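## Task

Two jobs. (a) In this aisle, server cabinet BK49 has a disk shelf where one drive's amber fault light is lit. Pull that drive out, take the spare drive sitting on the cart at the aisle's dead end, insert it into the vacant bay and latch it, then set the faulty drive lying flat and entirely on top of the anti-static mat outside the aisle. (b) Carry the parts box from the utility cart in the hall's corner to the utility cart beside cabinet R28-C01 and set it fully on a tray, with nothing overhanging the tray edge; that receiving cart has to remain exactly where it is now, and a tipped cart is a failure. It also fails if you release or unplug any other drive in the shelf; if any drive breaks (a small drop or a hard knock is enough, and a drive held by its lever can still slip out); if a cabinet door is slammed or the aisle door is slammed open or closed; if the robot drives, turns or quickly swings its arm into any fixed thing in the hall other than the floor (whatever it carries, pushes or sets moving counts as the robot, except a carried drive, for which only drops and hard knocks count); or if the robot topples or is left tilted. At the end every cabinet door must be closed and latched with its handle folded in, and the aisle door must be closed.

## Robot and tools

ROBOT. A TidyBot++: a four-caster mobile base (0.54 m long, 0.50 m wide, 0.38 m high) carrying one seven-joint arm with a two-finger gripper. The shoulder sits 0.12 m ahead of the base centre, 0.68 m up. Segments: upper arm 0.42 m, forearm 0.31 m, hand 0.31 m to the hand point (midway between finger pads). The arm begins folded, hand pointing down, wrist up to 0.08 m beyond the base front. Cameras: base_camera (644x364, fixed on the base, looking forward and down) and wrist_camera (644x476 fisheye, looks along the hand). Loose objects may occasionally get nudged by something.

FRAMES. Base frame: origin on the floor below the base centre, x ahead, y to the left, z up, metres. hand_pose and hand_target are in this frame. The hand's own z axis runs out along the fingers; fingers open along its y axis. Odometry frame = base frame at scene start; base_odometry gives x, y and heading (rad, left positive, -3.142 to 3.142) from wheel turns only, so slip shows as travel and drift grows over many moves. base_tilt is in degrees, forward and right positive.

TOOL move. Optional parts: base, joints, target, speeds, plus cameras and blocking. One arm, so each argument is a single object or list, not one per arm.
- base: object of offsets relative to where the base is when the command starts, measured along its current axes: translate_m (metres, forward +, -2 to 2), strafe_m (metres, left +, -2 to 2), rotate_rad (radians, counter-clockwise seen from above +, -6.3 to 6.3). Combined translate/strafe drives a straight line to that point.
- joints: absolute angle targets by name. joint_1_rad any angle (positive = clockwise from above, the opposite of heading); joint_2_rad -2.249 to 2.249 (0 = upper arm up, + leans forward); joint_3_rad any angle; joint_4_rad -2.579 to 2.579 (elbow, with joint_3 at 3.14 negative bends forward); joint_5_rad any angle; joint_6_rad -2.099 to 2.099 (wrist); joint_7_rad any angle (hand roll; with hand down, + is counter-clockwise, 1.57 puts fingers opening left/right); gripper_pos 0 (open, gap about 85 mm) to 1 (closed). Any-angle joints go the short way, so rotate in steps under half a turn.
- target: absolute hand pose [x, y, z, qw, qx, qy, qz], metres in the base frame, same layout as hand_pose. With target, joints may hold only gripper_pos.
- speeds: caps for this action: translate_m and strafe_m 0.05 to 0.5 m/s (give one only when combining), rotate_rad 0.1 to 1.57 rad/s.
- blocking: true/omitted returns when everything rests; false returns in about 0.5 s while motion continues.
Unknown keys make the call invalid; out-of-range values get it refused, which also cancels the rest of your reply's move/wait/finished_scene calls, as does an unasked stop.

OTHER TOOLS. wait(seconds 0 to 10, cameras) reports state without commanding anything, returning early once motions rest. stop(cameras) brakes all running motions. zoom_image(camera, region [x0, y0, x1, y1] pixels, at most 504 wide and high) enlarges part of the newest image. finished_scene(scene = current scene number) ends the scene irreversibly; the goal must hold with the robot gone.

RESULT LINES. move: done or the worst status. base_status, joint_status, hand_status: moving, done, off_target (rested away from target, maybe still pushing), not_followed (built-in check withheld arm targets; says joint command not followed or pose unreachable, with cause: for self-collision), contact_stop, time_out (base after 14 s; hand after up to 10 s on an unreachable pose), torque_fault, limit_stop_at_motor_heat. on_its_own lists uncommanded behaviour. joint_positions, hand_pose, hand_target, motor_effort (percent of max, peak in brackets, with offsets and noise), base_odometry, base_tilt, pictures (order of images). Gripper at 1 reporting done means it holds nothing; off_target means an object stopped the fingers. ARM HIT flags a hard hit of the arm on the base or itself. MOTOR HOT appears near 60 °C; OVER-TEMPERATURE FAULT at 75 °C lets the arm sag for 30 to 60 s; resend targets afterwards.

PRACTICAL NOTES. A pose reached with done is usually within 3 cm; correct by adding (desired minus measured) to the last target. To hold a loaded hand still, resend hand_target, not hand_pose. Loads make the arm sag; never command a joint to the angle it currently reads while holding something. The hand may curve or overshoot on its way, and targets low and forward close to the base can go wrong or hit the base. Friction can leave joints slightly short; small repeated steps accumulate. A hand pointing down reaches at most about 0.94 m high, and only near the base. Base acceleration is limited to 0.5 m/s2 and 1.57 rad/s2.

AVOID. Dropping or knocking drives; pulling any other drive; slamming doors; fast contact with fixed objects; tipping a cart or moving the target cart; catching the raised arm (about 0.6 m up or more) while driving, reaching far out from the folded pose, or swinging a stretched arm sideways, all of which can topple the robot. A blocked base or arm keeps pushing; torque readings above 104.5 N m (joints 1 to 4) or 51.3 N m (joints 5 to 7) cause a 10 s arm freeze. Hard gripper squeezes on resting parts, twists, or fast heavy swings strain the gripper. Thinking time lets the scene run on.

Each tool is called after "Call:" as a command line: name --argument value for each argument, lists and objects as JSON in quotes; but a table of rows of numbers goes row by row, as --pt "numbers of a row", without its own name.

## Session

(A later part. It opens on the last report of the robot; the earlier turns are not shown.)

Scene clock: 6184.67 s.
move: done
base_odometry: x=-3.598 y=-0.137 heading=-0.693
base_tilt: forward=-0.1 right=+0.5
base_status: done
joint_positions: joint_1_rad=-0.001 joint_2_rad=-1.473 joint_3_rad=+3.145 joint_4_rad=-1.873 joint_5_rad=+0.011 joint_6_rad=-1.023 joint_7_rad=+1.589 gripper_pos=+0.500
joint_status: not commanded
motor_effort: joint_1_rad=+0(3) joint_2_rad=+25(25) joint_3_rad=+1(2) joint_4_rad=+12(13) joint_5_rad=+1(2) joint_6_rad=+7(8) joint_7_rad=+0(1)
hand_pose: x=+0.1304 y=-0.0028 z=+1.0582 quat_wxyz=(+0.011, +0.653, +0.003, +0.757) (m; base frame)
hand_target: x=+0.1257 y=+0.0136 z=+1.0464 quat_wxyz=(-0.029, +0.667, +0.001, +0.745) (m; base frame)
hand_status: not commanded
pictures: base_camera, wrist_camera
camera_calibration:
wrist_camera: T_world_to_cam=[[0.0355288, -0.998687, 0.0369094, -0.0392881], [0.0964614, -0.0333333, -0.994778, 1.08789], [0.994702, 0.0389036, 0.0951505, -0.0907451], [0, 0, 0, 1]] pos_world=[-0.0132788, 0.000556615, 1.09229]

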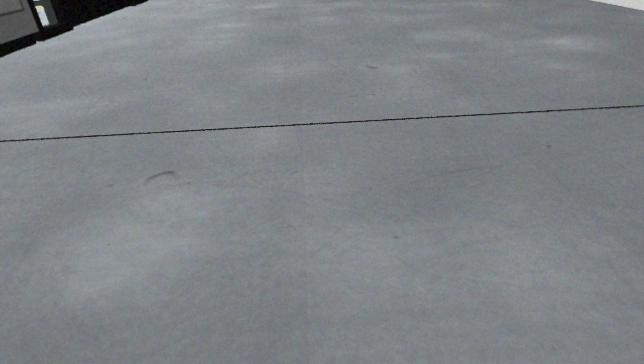

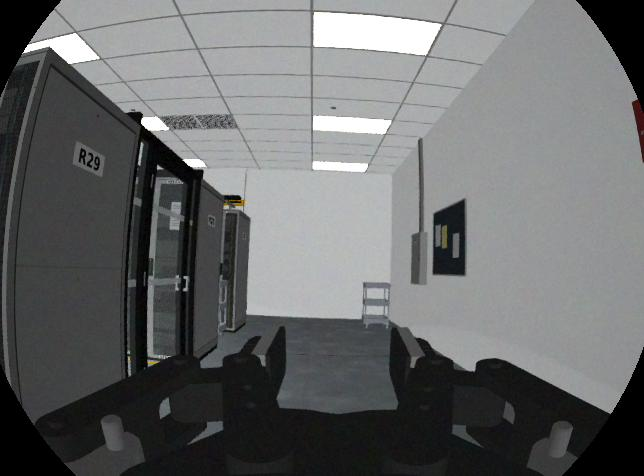

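Call:
move --base '{"translate_m": 2.0}' --speeds '{"translate_m": 0.4}' --cameras '[]'

Call:
move --base '{"translate_m": 1.7}' --speeds '{"translate_m": 0.4}' --cameras '["base_camera", "wrist_camera"]'

Scene clock: 6211.07 s.
move: done
base_odometry: x=-2.059 y=-1.415 heading=-0.692
base_tilt: forward=-0.2 right=+0.5
base_status: done
joint_positions: joint_1_rad=-0.001 joint_2_rad=-1.475 joint_3_rad=+3.145 joint_4_rad=-1.871 joint_5_rad=+0.011 joint_6_rad=-1.025 joint_7_rad=+1.589 gripper_pos=+0.500
joint_status: not commanded
motor_effort: joint_1_rad=+0(1) joint_2_rad=+24(27) joint_3_rad=+1(1) joint_4_rad=+12(14) joint_5_rad=+1(1) joint_6_rad=+7(8) joint_7_rad=+0(1)
hand_pose: x=+0.1292 y=-0.0028 z=+1.0586 quat_wxyz=(+0.011, +0.652, +0.003, +0.758) (m; base frame)
hand_target: x=+0.1257 y=+0.0136 z=+1.0464 quat_wxyz=(-0.029, +0.667, +0.001, +0.745) (m; base frame)
hand_status: not commanded
pictures: none
No camera images: "cameras" was empty.

Scene clock: 6216.30 s.
move: done
base_odometry: x=-0.750 y=-2.500 heading=-0.692
base_tilt: forward=-0.1 right=+0.5
base_status: done
joint_positions: joint_1_rad=-0.001 joint_2_rad=-1.477 joint_3_rad=+3.145 joint_4_rad=-1.869 joint_5_rad=+0.011 joint_6_rad=-1.026 joint_7_rad=+1.589 gripper_pos=+0.500
joint_status: not commanded
motor_effort: joint_1_rad=+0(1) joint_2_rad=+25(27) joint_3_rad=+1(2) joint_4_rad=+12(14) joint_5_rad=+1(1) joint_6_rad=+7(8) joint_7_rad=+0(1)
hand_pose: x=+0.1278 y=-0.0029 z=+1.0593 quat_wxyz=(+0.011, +0.651, +0.003, +0.759) (m; base frame)
hand_target: x=+0.1257 y=+0.0136 z=+1.0464 quat_wxyz=(-0.029, +0.667, +0.001, +0.745) (m; base frame)
hand_status: not commanded
pictures: base_camera, wrist_camera
camera_calibration:
wrist_camera: T_world_to_cam=[[0.035234, -0.998691, 0.0370853, -0.0393934], [0.101658, -0.0333343, -0.994261, 1.08798], [0.994195, 0.0388018, 0.10035, -0.0935935], [0, 0, 0, 1]] pos_world=[-0.016163, 0.000556711, 1.09259]

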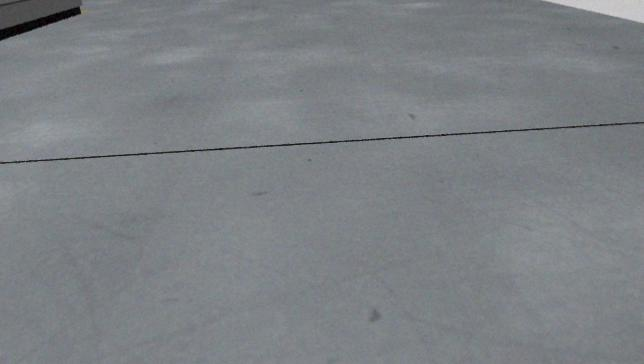

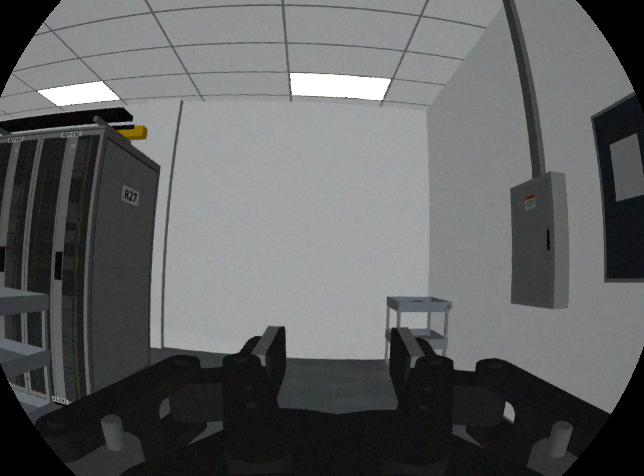

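Call:
zoom_image --camera "wrist_camera" --region '[370, 270, 470, 370]'

Call:
zoom_image --camera "wrist_camera" --region '[0, 240, 170, 420]'

Scaled by 5.040.

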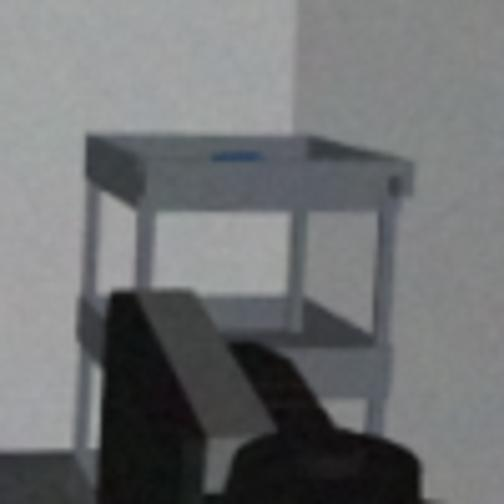

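Scaled by 2.800.

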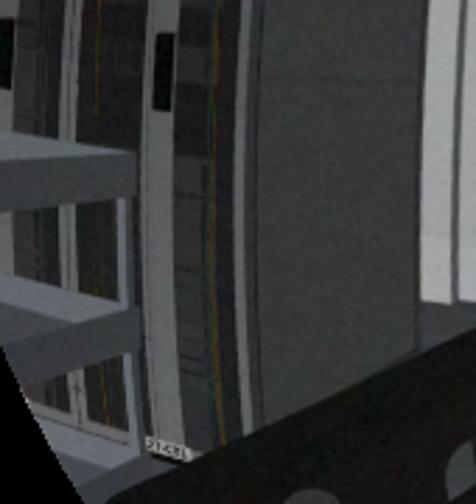

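Call:
move --base '{"translate_m": 0.8, "strafe_m": -0.5}' --speeds '{"translate_m": 0.35}' --joints '{"joint_2_rad": -0.7, "joint_4_rad": -1.9, "joint_6_rad": -0.6}' --cameras '["base_camera", "wrist_camera"]'

Scene clock: 6256.23 s.
move: done
base_odometry: x=-0.453 y=-3.396 heading=-0.692
base_tilt: forward=-0.1 right=+0.6
base_status: done
joint_positions: joint_1_rad=-0.001 joint_2_rad=-0.712 joint_3_rad=+3.145 joint_4_rad=-1.879 joint_5_rad=+0.011 joint_6_rad=-0.668 joint_7_rad=+1.589 gripper_pos=+0.500
joint_status: all done
motor_effort: joint_1_rad=-1(2) joint_2_rad=+4(28) joint_3_rad=+1(2) joint_4_rad=+21(22) joint_5_rad=+1(1) joint_6_rad=+7(9) joint_7_rad=+0(1)
hand_pose: x=+0.4335 y=-0.0021 z=+1.0431 quat_wxyz=(+0.011, +0.794, +0.007, +0.608) (m; base frame)
hand_target: x=+0.4440 y=+0.0091 z=+1.0470 quat_wxyz=(-0.028, +0.783, -0.015, +0.621) (m; base frame)
hand_status: not commanded
pictures: base_camera, wrist_camera
camera_calibration:
wrist_camera: T_world_to_cam=[[0.0497753, -0.998502, 0.0227376, -0.0401877], [-0.309001, -0.0370446, -0.95034, 1.17301], [0.949758, 0.0402775, -0.310381, 0.0516828], [0, 0, 0, 1]] pos_world=[0.315374, 0.00124439, 1.13171]

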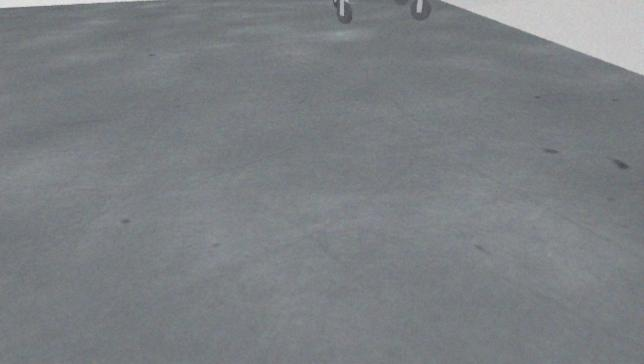

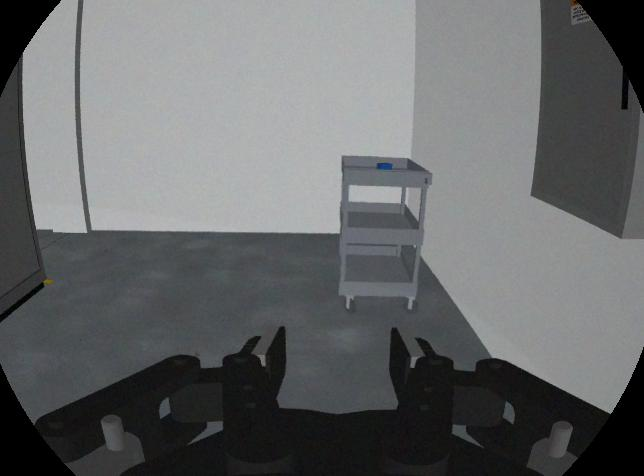

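Call:
zoom_image --camera "wrist_camera" --region '[320, 140, 450, 320]'

Scaled by 2.800.

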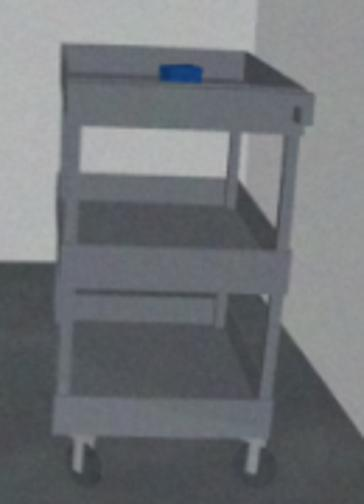

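Call:
move --base '{"translate_m": 1.7, "strafe_m": 0.45}' --speeds '{"translate_m": 0.35}' --joints '{"joint_2_rad": -0.9, "joint_4_rad": -1.9, "joint_6_rad": -0.9}' --cameras '["base_camera", "wrist_camera"]'

Scene clock: 6299.40 s.
move: done
base_odometry: x=+1.143 y=-4.133 heading=-0.692
base_tilt: forward=-0.1 right=+0.5
base_status: done
joint_positions: joint_1_rad=-0.001 joint_2_rad=-0.891 joint_3_rad=+3.145 joint_4_rad=-1.880 joint_5_rad=+0.011 joint_6_rad=-0.844 joint_7_rad=+1.589 gripper_pos=+0.500
joint_status: all done
motor_effort: joint_1_rad=+0(1) joint_2_rad=+9(13) joint_3_rad=+1(2) joint_4_rad=+19(22) joint_5_rad=+1(1) joint_6_rad=+7(8) joint_7_rad=+0(1)
hand_pose: x=+0.3552 y=-0.0025 z=+1.0382 quat_wxyz=(+0.011, +0.794, +0.006, +0.608) (m; base frame)
hand_target: x=+0.3484 y=+0.0122 z=+1.0128 quat_wxyz=(-0.029, +0.813, -0.010, +0.581) (m; base frame)
hand_status: not commanded
pictures: base_camera, wrist_camera
camera_calibration:
wrist_camera: T_world_to_cam=[[0.0484283, -0.998595, 0.0214991, -0.0347531], [-0.308813, -0.0354391, -0.950462, 1.14421], [0.949889, 0.0393901, -0.310095, 0.124281], [0, 0, 0, 1]] pos_world=[0.236975, 0.000949965, 1.12681]

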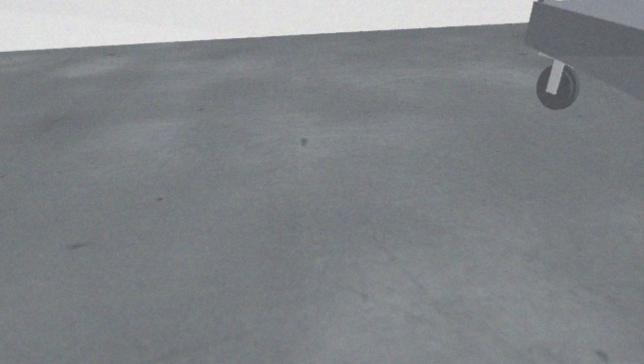

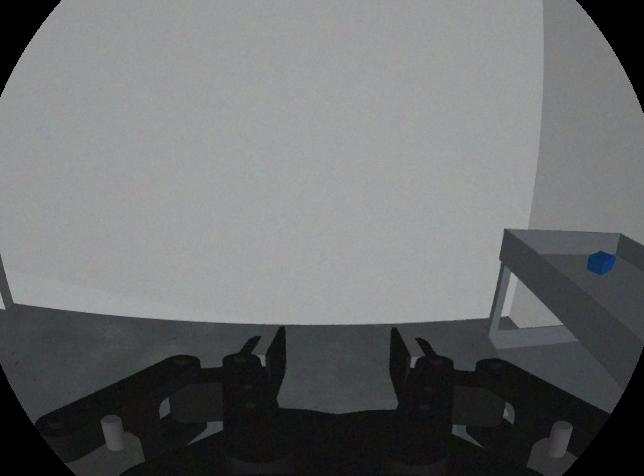

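Call:
move --base '{"translate_m": 0.98}' --speeds '{"translate_m": 0.3}' --cameras '[]'

Call:
move --base '{"rotate_rad": -1.571}' --speeds '{"rotate_rad": 0.5}' --cameras '["base_camera", "wrist_camera"]'

Scene clock: 6315.83 s.
move: done
base_odometry: x=+1.898 y=-4.759 heading=-0.692
base_tilt: forward=-0.1 right=+0.5
base_status: done
joint_positions: joint_1_rad=-0.001 joint_2_rad=-0.896 joint_3_rad=+3.145 joint_4_rad=-1.882 joint_5_rad=+0.011 joint_6_rad=-0.845 joint_7_rad=+1.589 gripper_pos=+0.500
joint_status: not commanded
motor_effort: joint_1_rad=-1(1) joint_2_rad=+9(12) joint_3_rad=+1(2) joint_4_rad=+19(21) joint_5_rad=+1(1) joint_6_rad=+7(8) joint_7_rad=+0(1)
hand_pose: x=+0.3532 y=-0.0025 z=+1.0384 quat_wxyz=(+0.011, +0.793, +0.006, +0.609) (m; base frame)
hand_target: x=+0.3484 y=+0.0122 z=+1.0128 quat_wxyz=(-0.029, +0.813, -0.010, +0.581) (m; base frame)
hand_status: not commanded
pictures: none
No camera images: "cameras" was empty.

Scene clock: 6319.60 s.
move: done
base_odometry: x=+1.898 y=-4.759 heading=-2.262
base_tilt: forward=-0.2 right=+0.5
base_status: done
joint_positions: joint_1_rad=-0.001 joint_2_rad=-0.896 joint_3_rad=+3.145 joint_4_rad=-1.882 joint_5_rad=+0.011 joint_6_rad=-0.845 joint_7_rad=+1.589 gripper_pos=+0.500
joint_status: not commanded
motor_effort: joint_1_rad=-1(1) joint_2_rad=+9(10) joint_3_rad=+1(2) joint_4_rad=+19(20) joint_5_rad=+1(1) joint_6_rad=+7(8) joint_7_rad=+0(1)
hand_pose: x=+0.3532 y=-0.0025 z=+1.0384 quat_wxyz=(+0.011, +0.793, +0.006, +0.609) (m; base frame)
hand_target: x=+0.3484 y=+0.0122 z=+1.0128 quat_wxyz=(-0.029, +0.813, -0.010, +0.581) (m; base frame)
hand_status: not commanded
pictures: base_camera, wrist_camera
camera_calibration:
wrist_camera: T_world_to_cam=[[0.0483583, -0.998595, 0.0216463, -0.0347941], [-0.305894, -0.0354368, -0.951406, 1.14381], [0.950837, 0.0393869, -0.307178, 0.122822], [0, 0, 0, 1]] pos_world=[0.234783, 0.000949975, 1.1267]

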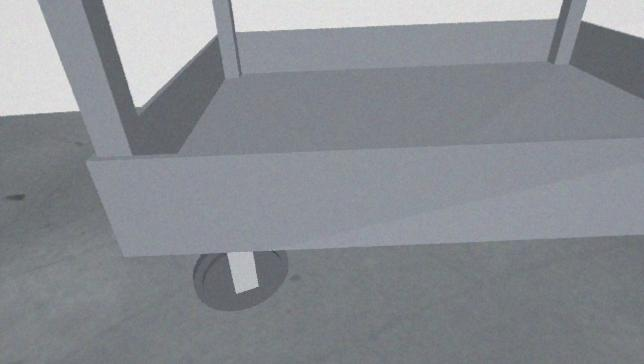

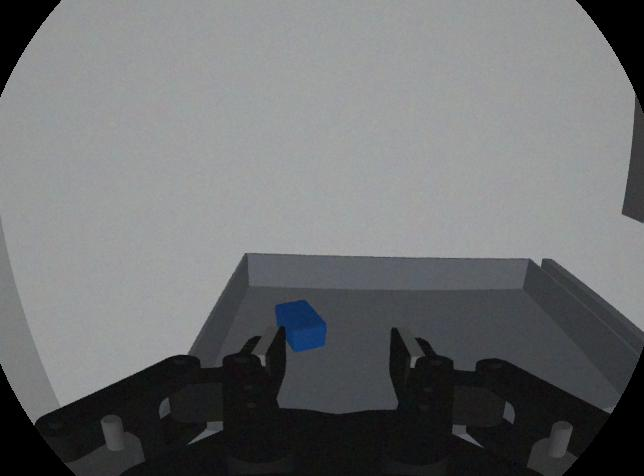

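Call:
move --joints '{"joint_2_rad": 0.0, "joint_4_rad": -1.0, "joint_6_rad": -1.45}' --base '{"translate_m": 0.09}' --speeds '{"translate_m": 0.1}' --cameras '["base_camera", "wrist_camera"]'

Call:
zoom_image --camera "wrist_camera" --region '[200, 120, 440, 340]'

Scene clock: 6339.73 s.
move: done
base_odometry: x=+1.841 y=-4.828 heading=-2.263
base_tilt: forward=-0.1 right=+0.5
base_status: done
joint_positions: joint_1_rad=-0.001 joint_2_rad=-0.012 joint_3_rad=+3.145 joint_4_rad=-1.020 joint_5_rad=+0.011 joint_6_rad=-1.390 joint_7_rad=+1.589 gripper_pos=+0.500
joint_status: all done
motor_effort: joint_1_rad=+0(1) joint_2_rad=-18(19) joint_3_rad=+0(2) joint_4_rad=+19(21) joint_5_rad=+1(1) joint_6_rad=+5(9) joint_7_rad=+0(1)
hand_pose: x=+0.5908 y=-0.0033 z=+1.0411 quat_wxyz=(+0.009, +0.932, +0.006, +0.363) (m; base frame)
hand_target: x=+0.5819 y=+0.0151 z=+1.0329 quat_wxyz=(-0.025, +0.941, -0.005, +0.339) (m; base frame)
hand_status: not commanded
pictures: base_camera, wrist_camera
camera_calibration:
wrist_camera: T_world_to_cam=[[0.0464892, -0.998886, -0.00815101, -0.0150479], [-0.769661, -0.030617, -0.637718, 1.16632], [0.636758, 0.0359205, -0.770227, 0.565433], [0, 0, 0, 1]] pos_world=[0.538328, 0.000367465, 1.17917]

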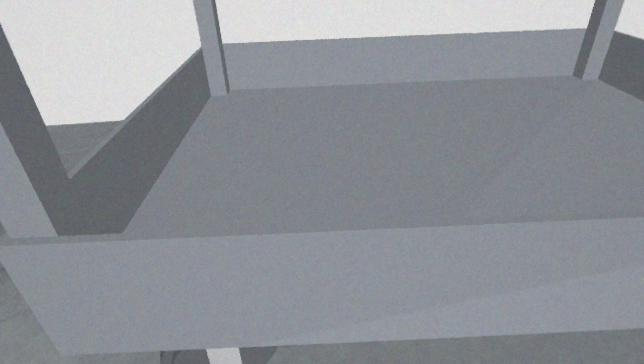

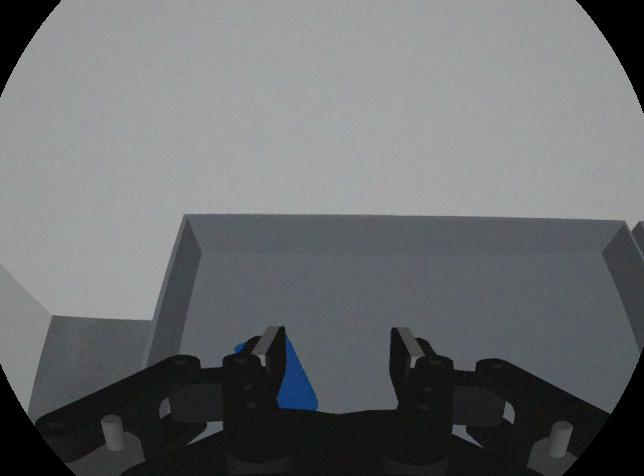

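Scaled by 2.100.

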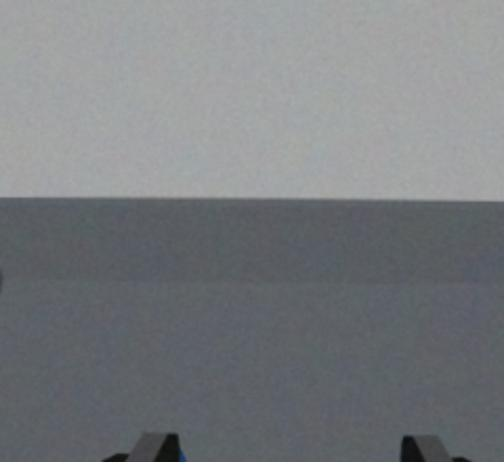

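Call:
move --base '{"strafe_m": 0.045}' --speeds '{"strafe_m": 0.1}' --joints '{"gripper_pos": 0.0, "joint_6_rad": -1.2, "joint_2_rad": -0.12}' --cameras '["wrist_camera"]'

Call:
zoom_image --camera "wrist_camera" --region '[220, 270, 440, 420]'

Scene clock: 6353.70 s.
move: done
base_odometry: x=+1.875 y=-4.857 heading=-2.263
base_tilt: forward=-0.1 right=+0.5
base_status: done
joint_positions: joint_1_rad=+0.000 joint_2_rad=-0.110 joint_3_rad=+3.145 joint_4_rad=-1.011 joint_5_rad=+0.011 joint_6_rad=-1.257 joint_7_rad=+1.589 gripper_pos=+0.000
joint_status: all done
motor_effort: joint_1_rad=-1(3) joint_2_rad=-14(21) joint_3_rad=+0(2) joint_4_rad=+18(20) joint_5_rad=+1(2) joint_6_rad=+6(6) joint_7_rad=+0(1)
hand_pose: x=+0.5785 y=-0.0033 z=+1.1226 quat_wxyz=(+0.010, +0.882, +0.006, +0.472) (m; base frame)
hand_target: x=+0.5825 y=+0.0142 z=+1.1483 quat_wxyz=(-0.027, +0.862, -0.006, +0.506) (m; base frame)
hand_status: not commanded
pictures: wrist_camera
camera_calibration:
wrist_camera: T_world_to_cam=[[0.0481807, -0.998829, 0.00443003, -0.0288888], [-0.596203, -0.032317, -0.802183, 1.2931], [0.801387, 0.0360086, -0.597061, 0.346353], [0, 0, 0, 1]] pos_world=[0.494777, 0.000462394, 1.24422]

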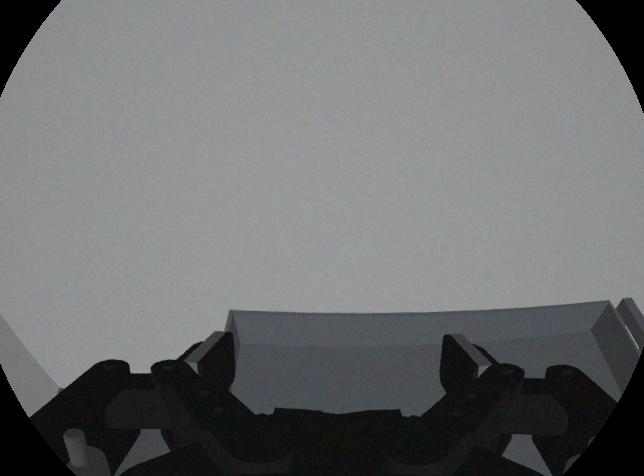

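Scaled by 2.291.

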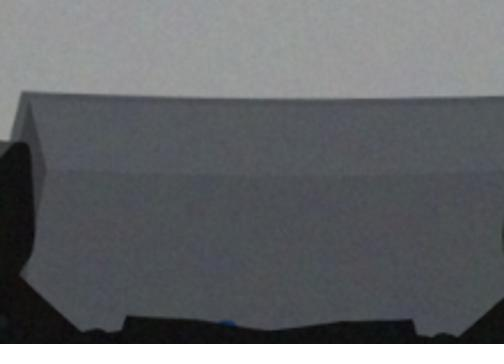

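Call:
move --joints '{"joint_2_rad": 0.15, "joint_4_rad": -0.75, "joint_6_rad": -1.84}' --cameras '["wrist_camera"]'

Call:
zoom_image --camera "wrist_camera" --region '[220, 200, 440, 420]'

Scene clock: 6362.00 s.
move: done
base_odometry: x=+1.875 y=-4.857 heading=-2.263
base_tilt: forward=+0.0 right=+0.5
base_status: not commanded
joint_positions: joint_1_rad=+0.000 joint_2_rad=+0.150 joint_3_rad=+3.145 joint_4_rad=-0.770 joint_5_rad=+0.011 joint_6_rad=-1.778 joint_7_rad=+1.589 gripper_pos=+0.000
joint_status: all done
motor_effort: joint_1_rad=-1(1) joint_2_rad=-21(25) joint_3_rad=+0(1) joint_4_rad=+16(19) joint_5_rad=+1(1) joint_6_rad=+3(7) joint_7_rad=+0(0)
hand_pose: x=+0.5657 y=-0.0031 z=+1.0073 quat_wxyz=(+0.008, +0.975, +0.005, +0.220) (m; base frame)
hand_target: x=+0.5496 y=+0.0147 z=+1.0070 quat_wxyz=(-0.022, +0.980, +0.000, +0.199) (m; base frame)
hand_status: not commanded
pictures: wrist_camera
camera_calibration:
wrist_camera: T_world_to_cam=[[0.0381654, -0.998991, -0.0236572, 0.00646578], [-0.923513, -0.0262198, -0.382669, 0.955678], [0.381663, 0.0364525, -0.923583, 0.854184], [0, 0, 0, 1]] pos_world=[0.556325, 0.000379842, 1.15477]

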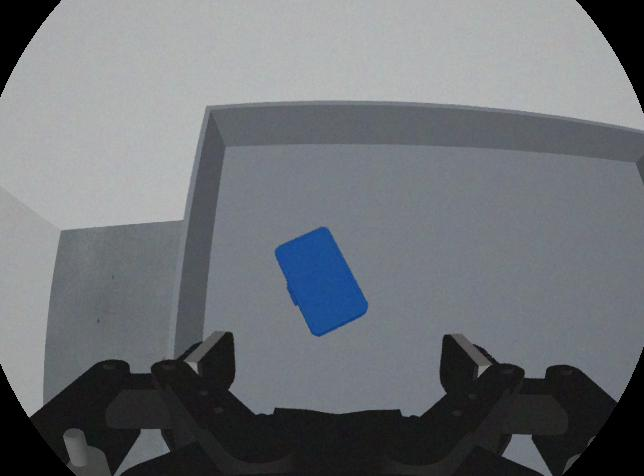

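Scaled by 2.291.

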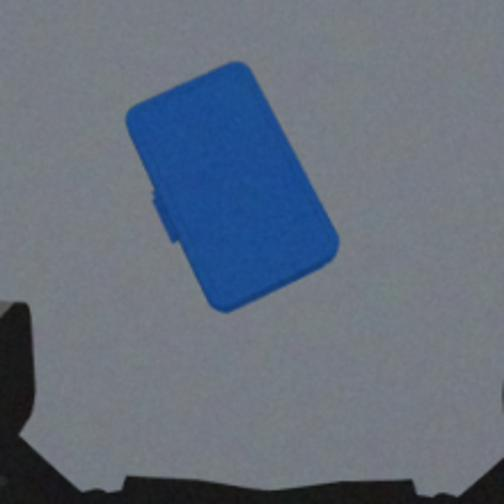

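Call:
move --base '{"translate_m": 0.015, "strafe_m": 0.012}' --speeds '{"translate_m": 0.05}' --joints '{"joint_7_rad": 2.06}' --cameras '[]'

Call:
move --joints '{"joint_2_rad": 0.375, "joint_4_rad": -0.69, "joint_6_rad": -1.8}' --cameras '["wrist_camera"]'

Call:
zoom_image --camera "wrist_camera" --region '[150, 200, 500, 440]'

Scene clock: 6392.47 s.
move: done
base_odometry: x=+1.875 y=-4.876 heading=-2.263
base_tilt: forward=-0.1 right=+0.5
base_status: done
joint_positions: joint_1_rad=+0.000 joint_2_rad=+0.150 joint_3_rad=+3.145 joint_4_rad=-0.768 joint_5_rad=+0.011 joint_6_rad=-1.781 joint_7_rad=+2.028 gripper_pos=+0.000
joint_status: all done
motor_effort: joint_1_rad=-1(2) joint_2_rad=-21(24) joint_3_rad=+0(1) joint_4_rad=+16(17) joint_5_rad=+1(1) joint_6_rad=+3(3) joint_7_rad=+0(2)
hand_pose: x=+0.5648 y=-0.0030 z=+1.0072 quat_wxyz=(+0.055, +0.951, +0.218, +0.212) (m; base frame)
hand_target: x=+0.5496 y=+0.0147 z=+1.0070 quat_wxyz=(+0.029, +0.948, +0.247, +0.198) (m; base frame)
hand_status: not commanded
pictures: none
No camera images: "cameras" was empty.

Scene clock: 6394.00 s.
move: done
base_odometry: x=+1.875 y=-4.876 heading=-2.263
base_tilt: forward=-0.1 right=+0.5
base_status: not commanded
joint_positions: joint_1_rad=+0.000 joint_2_rad=+0.384 joint_3_rad=+3.145 joint_4_rad=-0.708 joint_5_rad=+0.011 joint_6_rad=-1.781 joint_7_rad=+2.028 gripper_pos=+0.000
joint_status: all done
motor_effort: joint_1_rad=-1(1) joint_2_rad=-30(35) joint_3_rad=+0(0) joint_4_rad=+17(18) joint_5_rad=+1(1) joint_6_rad=+1(4) joint_7_rad=+0(0)
hand_pose: x=+0.6381 y=-0.0030 z=+0.9164 quat_wxyz=(+0.036, +0.966, +0.222, +0.129) (m; base frame)
hand_target: x=+0.6330 y=+0.0148 z=+0.9265 quat_wxyz=(+0.013, +0.959, +0.247, +0.139) (m; base frame)
hand_status: not commanded
pictures: wrist_camera
camera_calibration:
wrist_camera: T_world_to_cam=[[0.440973, -0.893898, 0.0805558, -0.350673], [-0.875382, -0.448172, -0.181241, 0.771265], [0.198113, 0.00940518, -0.980134, 0.911332], [0, 0, 0, 1]] pos_world=[0.649242, 0.0236228, 1.06126]

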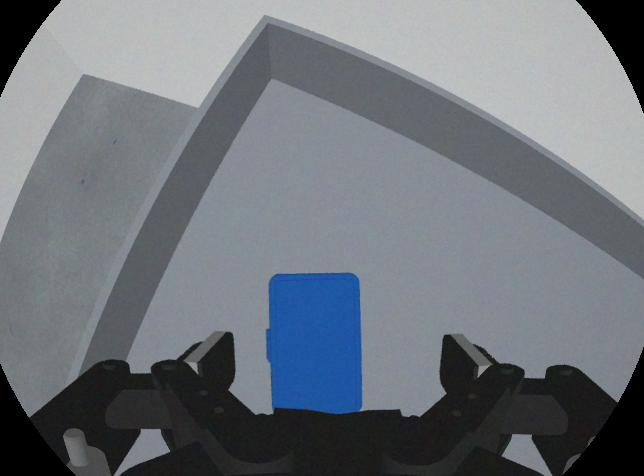

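Scaled by 1.440.

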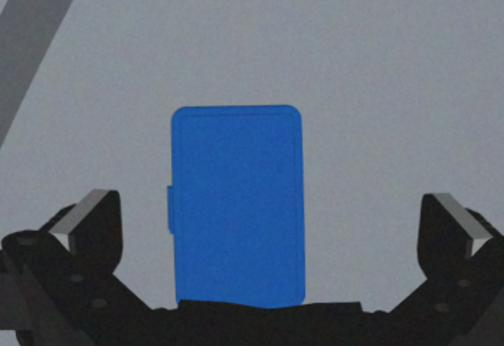

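Call:
move --joints '{"joint_2_rad": 0.44, "joint_4_rad": -0.745, "joint_6_rad": -1.9}' --cameras '["wrist_camera"]'

Scene clock: 6418.17 s.
move: done
base_odometry: x=+1.875 y=-4.876 heading=-2.263
base_tilt: forward=-0.1 right=+0.5
base_status: not commanded
joint_positions: joint_1_rad=+0.000 joint_2_rad=+0.436 joint_3_rad=+3.145 joint_4_rad=-0.731 joint_5_rad=+0.011 joint_6_rad=-1.849 joint_7_rad=+2.028 gripper_pos=+0.000
joint_status: all done
motor_effort: joint_1_rad=-1(1) joint_2_rad=-32(34) joint_3_rad=+0(0) joint_4_rad=+17(18) joint_5_rad=+1(1) joint_6_rad=+0(2) joint_7_rad=+0(0)
hand_pose: x=+0.6247 y=-0.0029 z=+0.8779 quat_wxyz=(+0.020, +0.973, +0.223, +0.060) (m; base frame)
hand_target: x=+0.6070 y=+0.0145 z=+0.8703 quat_wxyz=(-0.014, +0.968, +0.249, +0.033) (m; base frame)
hand_status: not commanded
pictures: wrist_camera
camera_calibration:
wrist_camera: T_world_to_cam=[[0.447271, -0.89424, 0.0168413, -0.289559], [-0.892567, -0.447481, -0.0555406, 0.652938], [0.0572028, 0.00980968, -0.998314, 0.980387], [0, 0, 0, 1]] pos_world=[0.656222, 0.0236246, 1.01988]

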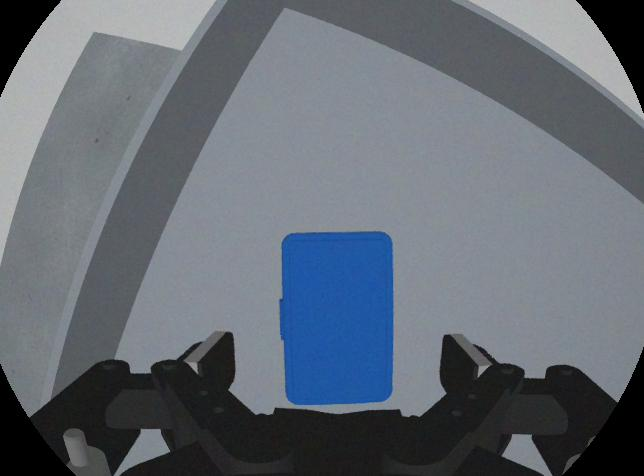

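Call:
move --joints '{"joint_2_rad": 0.467, "joint_4_rad": -0.83, "joint_6_rad": -1.8}' --cameras '["wrist_camera"]'

Scene clock: 6424.30 s.
move: done
base_odometry: x=+1.875 y=-4.876 heading=-2.263
base_tilt: forward=+0.0 right=+0.5
base_status: not commanded
joint_positions: joint_1_rad=+0.000 joint_2_rad=+0.460 joint_3_rad=+3.145 joint_4_rad=-0.811 joint_5_rad=+0.011 joint_6_rad=-1.836 joint_7_rad=+2.028 gripper_pos=+0.000
joint_status: all done
motor_effort: joint_1_rad=-1(1) joint_2_rad=-33(34) joint_3_rad=+0(1) joint_4_rad=+17(17) joint_5_rad=+1(1) joint_6_rad=+0(1) joint_7_rad=+0(0)
hand_pose: x=+0.6169 y=-0.0029 z=+0.8405 quat_wxyz=(+0.010, +0.974, +0.224, +0.015) (m; base frame)
hand_target: x=+0.6249 y=+0.0148 z=+0.8318 quat_wxyz=(-0.016, +0.968, +0.247, +0.027) (m; base frame)
hand_status: not commanded
pictures: wrist_camera
camera_calibration:
wrist_camera: T_world_to_cam=[[0.446942, -0.89424, -0.0240324, -0.250868], [-0.89392, -0.447478, 0.0258963, 0.576284], [-0.0339114, 0.00990887, -0.999376, 1.00051], [0, 0, 0, 1]] pos_world=[0.661204, 0.0236245, 0.978935]

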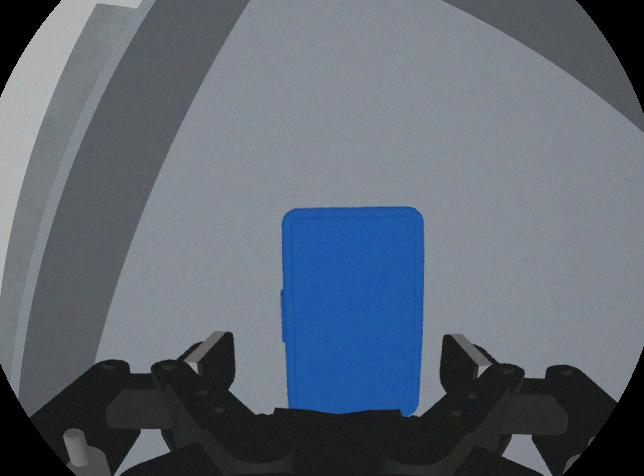

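Call:
move --base '{"translate_m": 0.009, "strafe_m": -0.002}' --speeds '{"translate_m": 0.05}' --cameras '[]'

Call:
move --joints '{"joint_2_rad": 0.48, "joint_4_rad": -0.855, "joint_6_rad": -1.775}' --cameras '["wrist_camera"]'

Scene clock: 6436.60 s.
move: done
base_odometry: x=+1.868 y=-4.882 heading=-2.262
base_tilt: forward=+0.0 right=+0.5
base_status: done
joint_positions: joint_1_rad=+0.000 joint_2_rad=+0.464 joint_3_rad=+3.145 joint_4_rad=-0.811 joint_5_rad=+0.011 joint_6_rad=-1.836 joint_7_rad=+2.028 gripper_pos=+0.000
joint_status: not commanded
motor_effort: joint_1_rad=+0(2) joint_2_rad=-32(35) joint_3_rad=+0(1) joint_4_rad=+16(17) joint_5_rad=+1(2) joint_6_rad=+0(1) joint_7_rad=+0(0)
hand_pose: x=+0.6175 y=-0.0029 z=+0.8385 quat_wxyz=(+0.009, +0.974, +0.224, +0.013) (m; base frame)
hand_target: x=+0.6249 y=+0.0148 z=+0.8318 quat_wxyz=(-0.016, +0.968, +0.247, +0.027) (m; base frame)
hand_status: not commanded
pictures: none
No camera images: "cameras" was empty.

Scene clock: 6437.30 s.
move: done
base_odometry: x=+1.868 y=-4.882 heading=-2.262
base_tilt: forward=+0.0 right=+0.5
base_status: not commanded
joint_positions: joint_1_rad=+0.000 joint_2_rad=+0.470 joint_3_rad=+3.145 joint_4_rad=-0.836 joint_5_rad=+0.011 joint_6_rad=-1.825 joint_7_rad=+2.028 gripper_pos=+0.000
joint_status: all done
motor_effort: joint_1_rad=+0(1) joint_2_rad=-33(35) joint_3_rad=+0(0) joint_4_rad=+16(17) joint_5_rad=+1(1) joint_6_rad=+0(1) joint_7_rad=+0(0)
hand_pose: x=+0.6162 y=-0.0029 z=+0.8283 quat_wxyz=(+0.007, +0.975, +0.224, +0.004) (m; base frame)
hand_target: x=+0.6287 y=+0.0149 z=+0.8176 quat_wxyz=(-0.017, +0.969, +0.247, +0.021) (m; base frame)
hand_status: not commanded
pictures: wrist_camera
camera_calibration:
wrist_camera: T_world_to_cam=[[0.446353, -0.894197, -0.0343653, -0.242039], [-0.893039, -0.447565, 0.0465553, 0.558311], [-0.0570103, 0.00990944, -0.998324, 1.00159], [0, 0, 0, 1]] pos_world=[0.663729, 0.0235242, 0.965599]

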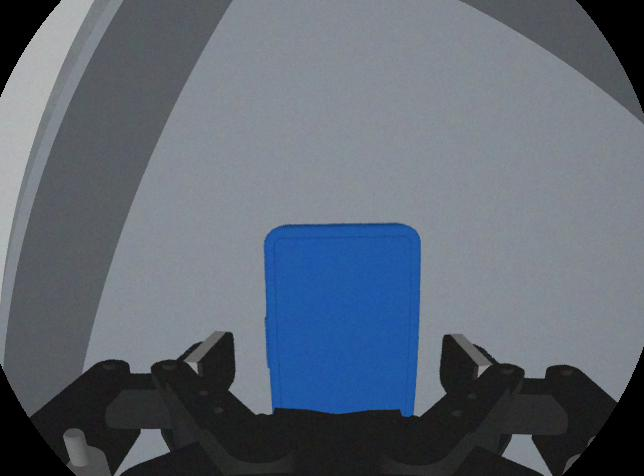

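Call:
move --joints '{"gripper_pos": 0.38}' --cameras '[]'

Call:
move --joints '{"gripper_pos": 0.6}' --cameras '["wrist_camera"]'

Scene clock: 6444.93 s.
move: done
base_odometry: x=+1.868 y=-4.882 heading=-2.262
base_tilt: forward=-0.1 right=+0.5
base_status: not commanded
joint_positions: joint_1_rad=+0.000 joint_2_rad=+0.468 joint_3_rad=+3.145 joint_4_rad=-0.836 joint_5_rad=+0.011 joint_6_rad=-1.825 joint_7_rad=+2.028 gripper_pos=+0.368
joint_status: all done
motor_effort: joint_1_rad=+0(1) joint_2_rad=-30(33) joint_3_rad=+0(1) joint_4_rad=+14(17) joint_5_rad=+1(1) joint_6_rad=-1(2) joint_7_rad=+0(0)
hand_pose: x=+0.6161 y=-0.0029 z=+0.8289 quat_wxyz=(+0.007, +0.975, +0.224, +0.005) (m; base frame)
hand_target: x=+0.6287 y=+0.0149 z=+0.8176 quat_wxyz=(-0.017, +0.969, +0.247, +0.021) (m; base frame)
hand_status: not commanded
pictures: none
No camera images: "cameras" was empty.

Scene clock: 6445.57 s.
move: off_target
base_odometry: x=+1.868 y=-4.882 heading=-2.262
base_tilt: forward=+0.0 right=+0.5
base_status: not commanded
joint_positions: joint_1_rad=+0.000 joint_2_rad=+0.467 joint_3_rad=+3.145 joint_4_rad=-0.836 joint_5_rad=+0.011 joint_6_rad=-1.825 joint_7_rad=+2.028 gripper_pos=+0.393
joint_status: gripper_pos off_target (ended at +0.393, target +0.600)
motor_effort: joint_1_rad=+0(1) joint_2_rad=-29(30) joint_3_rad=+0(0) joint_4_rad=+14(15) joint_5_rad=+1(2) joint_6_rad=-1(1) joint_7_rad=+0(1)
hand_pose: x=+0.6160 y=-0.0029 z=+0.8296 quat_wxyz=(+0.008, +0.975, +0.224, +0.006) (m; base frame)
hand_target: x=+0.6287 y=+0.0149 z=+0.8176 quat_wxyz=(-0.017, +0.969, +0.247, +0.021) (m; base frame)
hand_status: not commanded
pictures: wrist_camera
camera_calibration:
wrist_camera: T_world_to_cam=[[0.446466, -0.894193, -0.0329783, -0.24309], [-0.893175, -0.447573, 0.0437808, 0.560387], [-0.0539087, 0.00990872, -0.998497, 1.00115], [0, 0, 0, 1]] pos_world=[0.663026, 0.0235242, 0.96709]

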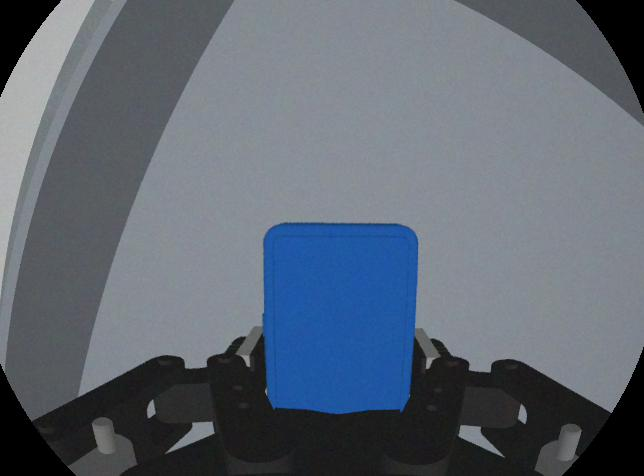

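Call:
move --joints '{"gripper_pos": 0.7}' --cameras '[]'

Call:
move --joints '{"joint_2_rad": 0.44, "joint_4_rad": -0.745, "joint_6_rad": -1.8}' --cameras '[]'

Call:
move --joints '{"joint_2_rad": 0.34, "joint_4_rad": -0.69, "joint_6_rad": -1.82}' --cameras '[]'

Call:
move --joints '{"joint_2_rad": 0.2, "joint_4_rad": -0.75, "joint_6_rad": -1.84}' --cameras '["wrist_camera"]'

Scene clock: 6457.17 s.
move: off_target
base_odometry: x=+1.868 y=-4.882 heading=-2.262
base_tilt: forward=-0.1 right=+0.5
base_status: not commanded
joint_positions: joint_1_rad=+0.000 joint_2_rad=+0.467 joint_3_rad=+3.145 joint_4_rad=-0.836 joint_5_rad=+0.011 joint_6_rad=-1.825 joint_7_rad=+2.028 gripper_pos=+0.393
joint_status: gripper_pos off_target (ended at +0.393, target +0.700)
motor_effort: joint_1_rad=+0(1) joint_2_rad=-30(30) joint_3_rad=+0(0) joint_4_rad=+14(15) joint_5_rad=+1(1) joint_6_rad=-1(1) joint_7_rad=+0(0)
hand_pose: x=+0.6160 y=-0.0029 z=+0.8296 quat_wxyz=(+0.008, +0.975, +0.224, +0.006) (m; base frame)
hand_target: x=+0.6287 y=+0.0149 z=+0.8176 quat_wxyz=(-0.017, +0.969, +0.247, +0.021) (m; base frame)
hand_status: not commanded
pictures: none
No camera images: "cameras" was empty.

Scene clock: 6458.10 s.
move: done
base_odometry: x=+1.868 y=-4.882 heading=-2.262
base_tilt: forward=+0.0 right=+0.5
base_status: not commanded
joint_positions: joint_1_rad=+0.000 joint_2_rad=+0.461 joint_3_rad=+3.145 joint_4_rad=-0.762 joint_5_rad=+0.011 joint_6_rad=-1.825 joint_7_rad=+2.028 gripper_pos=+0.393
joint_status: all done
motor_effort: joint_1_rad=+0(1) joint_2_rad=-33(36) joint_3_rad=+0(0) joint_4_rad=+17(18) joint_5_rad=+1(1) joint_6_rad=+0(2) joint_7_rad=+0(0)
hand_pose: x=+0.6310 y=-0.0029 z=+0.8561 quat_wxyz=(+0.017, +0.973, +0.224, +0.045) (m; base frame)
hand_target: x=+0.6379 y=+0.0148 z=+0.8736 quat_wxyz=(-0.002, +0.965, +0.248, +0.081) (m; base frame)
hand_status: not commanded
pictures: none
No camera images: "cameras" was empty.

Scene clock: 6459.17 s.
move: done
base_odometry: x=+1.868 y=-4.882 heading=-2.262
base_tilt: forward=+0.0 right=+0.5
base_status: not commanded
joint_positions: joint_1_rad=+0.000 joint_2_rad=+0.353 joint_3_rad=+3.145 joint_4_rad=-0.705 joint_5_rad=+0.011 joint_6_rad=-1.825 joint_7_rad=+2.028 gripper_pos=+0.393
joint_status: all done
motor_effort: joint_1_rad=-1(1) joint_2_rad=-29(37) joint_3_rad=+0(0) joint_4_rad=+17(18) joint_5_rad=+1(1) joint_6_rad=+2(2) joint_7_rad=+0(0)
hand_pose: x=+0.6181 y=-0.0030 z=+0.9303 quat_wxyz=(+0.035, +0.966, +0.222, +0.125) (m; base frame)
hand_target: x=+0.6182 y=+0.0148 z=+0.9424 quat_wxyz=(+0.015, +0.958, +0.248, +0.146) (m; base frame)
hand_status: not commanded
pictures: none
No camera images: "cameras" was empty.

Scene clock: 6460.50 s.
move: done
base_odometry: x=+1.868 y=-4.882 heading=-2.262
base_tilt: forward=-0.1 right=+0.5
base_status: not commanded
joint_positions: joint_1_rad=+0.000 joint_2_rad=+0.212 joint_3_rad=+3.145 joint_4_rad=-0.732 joint_5_rad=+0.011 joint_6_rad=-1.825 joint_7_rad=+2.028 gripper_pos=+0.393
joint_status: all done
motor_effort: joint_1_rad=-1(1) joint_2_rad=-25(33) joint_3_rad=+0(0) joint_4_rad=+16(18) joint_5_rad=+1(1) joint_6_rad=+2(3) joint_7_rad=+0(0)
hand_pose: x=+0.5755 y=-0.0030 z=+0.9876 quat_wxyz=(+0.047, +0.958, +0.219, +0.179) (m; base frame)
hand_target: x=+0.5653 y=+0.0147 z=+0.9850 quat_wxyz=(+0.023, +0.953, +0.248, +0.175) (m; base frame)
hand_status: not commanded
pictures: wrist_camera
camera_calibration:
wrist_camera: T_world_to_cam=[[0.429707, -0.894139, 0.125969, -0.36717], [-0.85173, -0.447685, -0.272276, 0.805589], [0.299847, 0.00970753, -0.953938, 0.909129], [0, 0, 0, 1]] pos_world=[0.57132, 0.023524, 1.13285]

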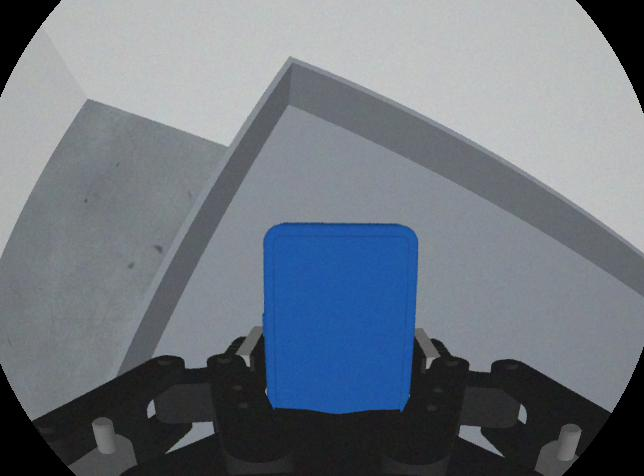

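Call:
move --base '{"translate_m": -0.5}' --speeds '{"translate_m": 0.2}' --cameras '[]'

Call:
move --base '{"rotate_rad": -1.571}' --speeds '{"rotate_rad": 0.4}' --cameras '["base_camera", "wrist_camera"]'

Scene clock: 6487.90 s.
move: done
base_odometry: x=+2.187 y=-4.497 heading=-2.262
base_tilt: forward=+0.0 right=+0.5
base_status: done
joint_positions: joint_1_rad=+0.000 joint_2_rad=+0.208 joint_3_rad=+3.145 joint_4_rad=-0.733 joint_5_rad=+0.011 joint_6_rad=-1.825 joint_7_rad=+2.028 gripper_pos=+0.393
joint_status: not commanded
motor_effort: joint_1_rad=+0(2) joint_2_rad=-24(29) joint_3_rad=+0(1) joint_4_rad=+17(17) joint_5_rad=+1(1) joint_6_rad=+2(3) joint_7_rad=+0(0)
hand_pose: x=+0.5742 y=-0.0031 z=+0.9891 quat_wxyz=(+0.048, +0.958, +0.219, +0.181) (m; base frame)
hand_target: x=+0.5653 y=+0.0147 z=+0.9850 quat_wxyz=(+0.023, +0.953, +0.248, +0.175) (m; base frame)
hand_status: not commanded
pictures: none
No camera images: "cameras" was empty.

Scene clock: 6492.40 s.
move: done
base_odometry: x=+2.187 y=-4.497 heading=+2.450
base_tilt: forward=+0.0 right=+0.5
base_status: done
joint_positions: joint_1_rad=+0.001 joint_2_rad=+0.208 joint_3_rad=+3.145 joint_4_rad=-0.733 joint_5_rad=+0.011 joint_6_rad=-1.825 joint_7_rad=+2.028 gripper_pos=+0.393
joint_status: not commanded
motor_effort: joint_1_rad=+0(3) joint_2_rad=-24(25) joint_3_rad=+0(2) joint_4_rad=+16(17) joint_5_rad=+1(2) joint_6_rad=+3(3) joint_7_rad=+0(1)
hand_pose: x=+0.5742 y=-0.0038 z=+0.9891 quat_wxyz=(+0.048, +0.958, +0.218, +0.181) (m; base frame)
hand_target: x=+0.5653 y=+0.0147 z=+0.9850 quat_wxyz=(+0.023, +0.953, +0.248, +0.175) (m; base frame)
hand_status: not commanded
pictures: base_camera, wrist_camera
camera_calibration:
wrist_camera: T_world_to_cam=[[0.42764, -0.894949, 0.127245, -0.367588], [-0.851706, -0.446074, -0.274981, 0.807208], [0.302855, 0.00921767, -0.952992, 0.908294], [0, 0, 0, 1]] pos_world=[0.569618, 0.0227296, 1.13434]

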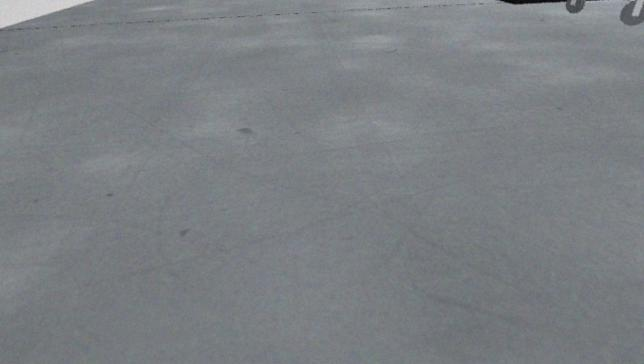

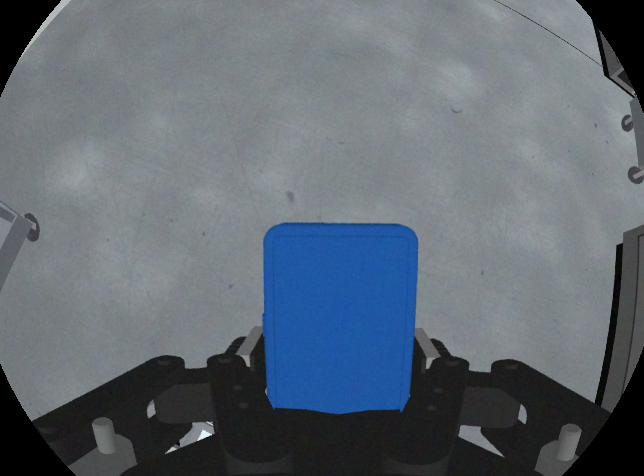

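Call:
move

Scene clock: 6559.73 s.
base_odometry: x=+2.187 y=-4.497 heading=+2.450
base_tilt: forward=+0.0 right=+0.5
base_status: done
joint_positions: joint_1_rad=+0.001 joint_2_rad=+0.208 joint_3_rad=+3.145 joint_4_rad=-0.733 joint_5_rad=+0.011 joint_6_rad=-1.825 joint_7_rad=+2.028 gripper_pos=+0.393
joint_status: not commanded
motor_effort: joint_1_rad=-1(3) joint_2_rad=-24(25) joint_3_rad=+0(2) joint_4_rad=+16(17) joint_5_rad=+1(2) joint_6_rad=+3(3) joint_7_rad=+0(1)
hand_pose: x=+0.5742 y=-0.0038 z=+0.9891 quat_wxyz=(+0.048, +0.958, +0.218, +0.181) (m; base frame)
hand_target: x=+0.5653 y=+0.0147 z=+0.9850 quat_wxyz=(+0.023, +0.953, +0.248, +0.175) (m; base frame)
hand_status: not commanded
pictures: base_camera, wrist_camera
camera_calibration:
wrist_camera: T_world_to_cam=[[0.42764, -0.894949, 0.127245, -0.367588], [-0.851706, -0.446074, -0.274981, 0.807208], [0.302855, 0.00921767, -0.952992, 0.908294], [0, 0, 0, 1]] pos_world=[0.569618, 0.0227296, 1.13434]

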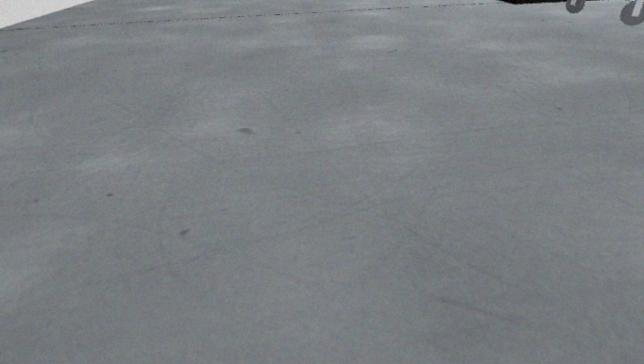

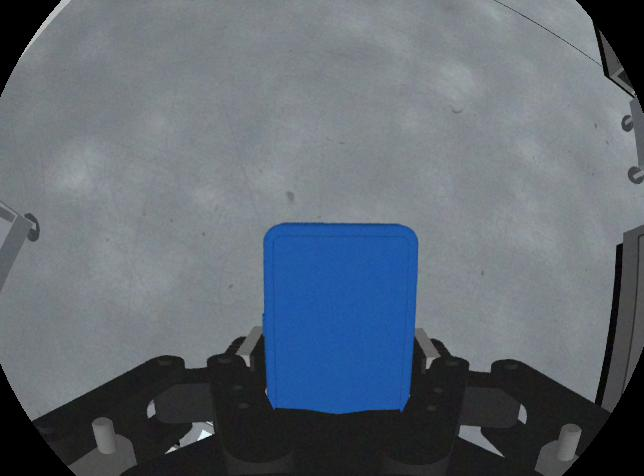

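Call:
move --base '{"translate_m": 1.2}' --speeds '{"translate_m": 0.3}'

Scene clock: 6613.83 s.
move: done
base_odometry: x=+1.263 y=-3.732 heading=+2.450
base_tilt: forward=-0.1 right=+0.5
base_status: done
joint_positions: joint_1_rad=+0.001 joint_2_rad=+0.211 joint_3_rad=+3.145 joint_4_rad=-0.734 joint_5_rad=+0.011 joint_6_rad=-1.825 joint_7_rad=+2.028 gripper_pos=+0.393
joint_status: not commanded
motor_effort: joint_1_rad=-1(1) joint_2_rad=-24(29) joint_3_rad=+0(1) joint_4_rad=+16(17) joint_5_rad=+1(1) joint_6_rad=+2(3) joint_7_rad=+0(1)
hand_pose: x=+0.5750 y=-0.0038 z=+0.9876 quat_wxyz=(+0.048, +0.958, +0.218, +0.179) (m; base frame)
hand_target: x=+0.5653 y=+0.0147 z=+0.9850 quat_wxyz=(+0.023, +0.953, +0.248, +0.175) (m; base frame)
hand_status: not commanded
pictures: base_camera, wrist_camera
camera_calibration:
wrist_camera: T_world_to_cam=[[0.428064, -0.894957, 0.125752, -0.366463], [-0.852665, -0.446058, -0.272019, 0.805012], [0.299538, 0.00921723, -0.95404, 0.909592], [0, 0, 0, 1]] pos_world=[0.570818, 0.0227296, 1.13285]

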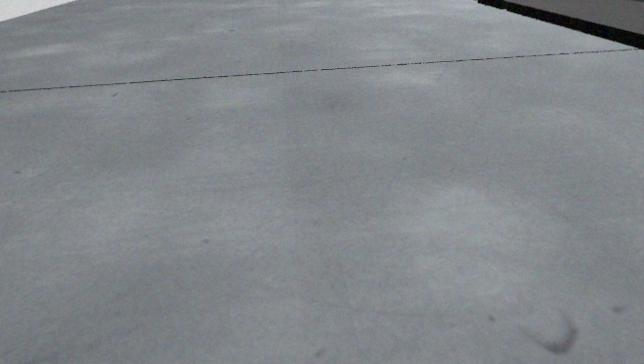

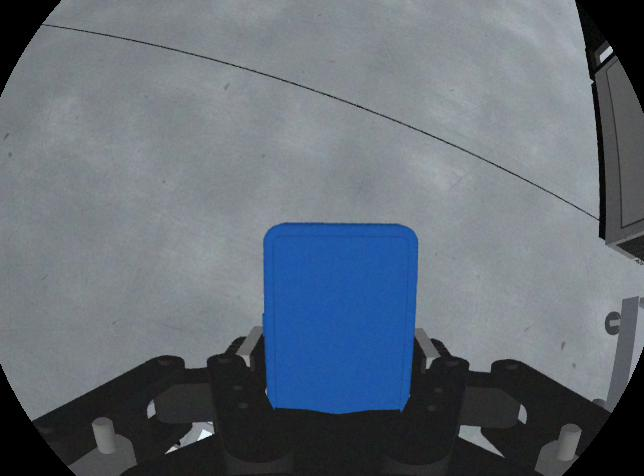

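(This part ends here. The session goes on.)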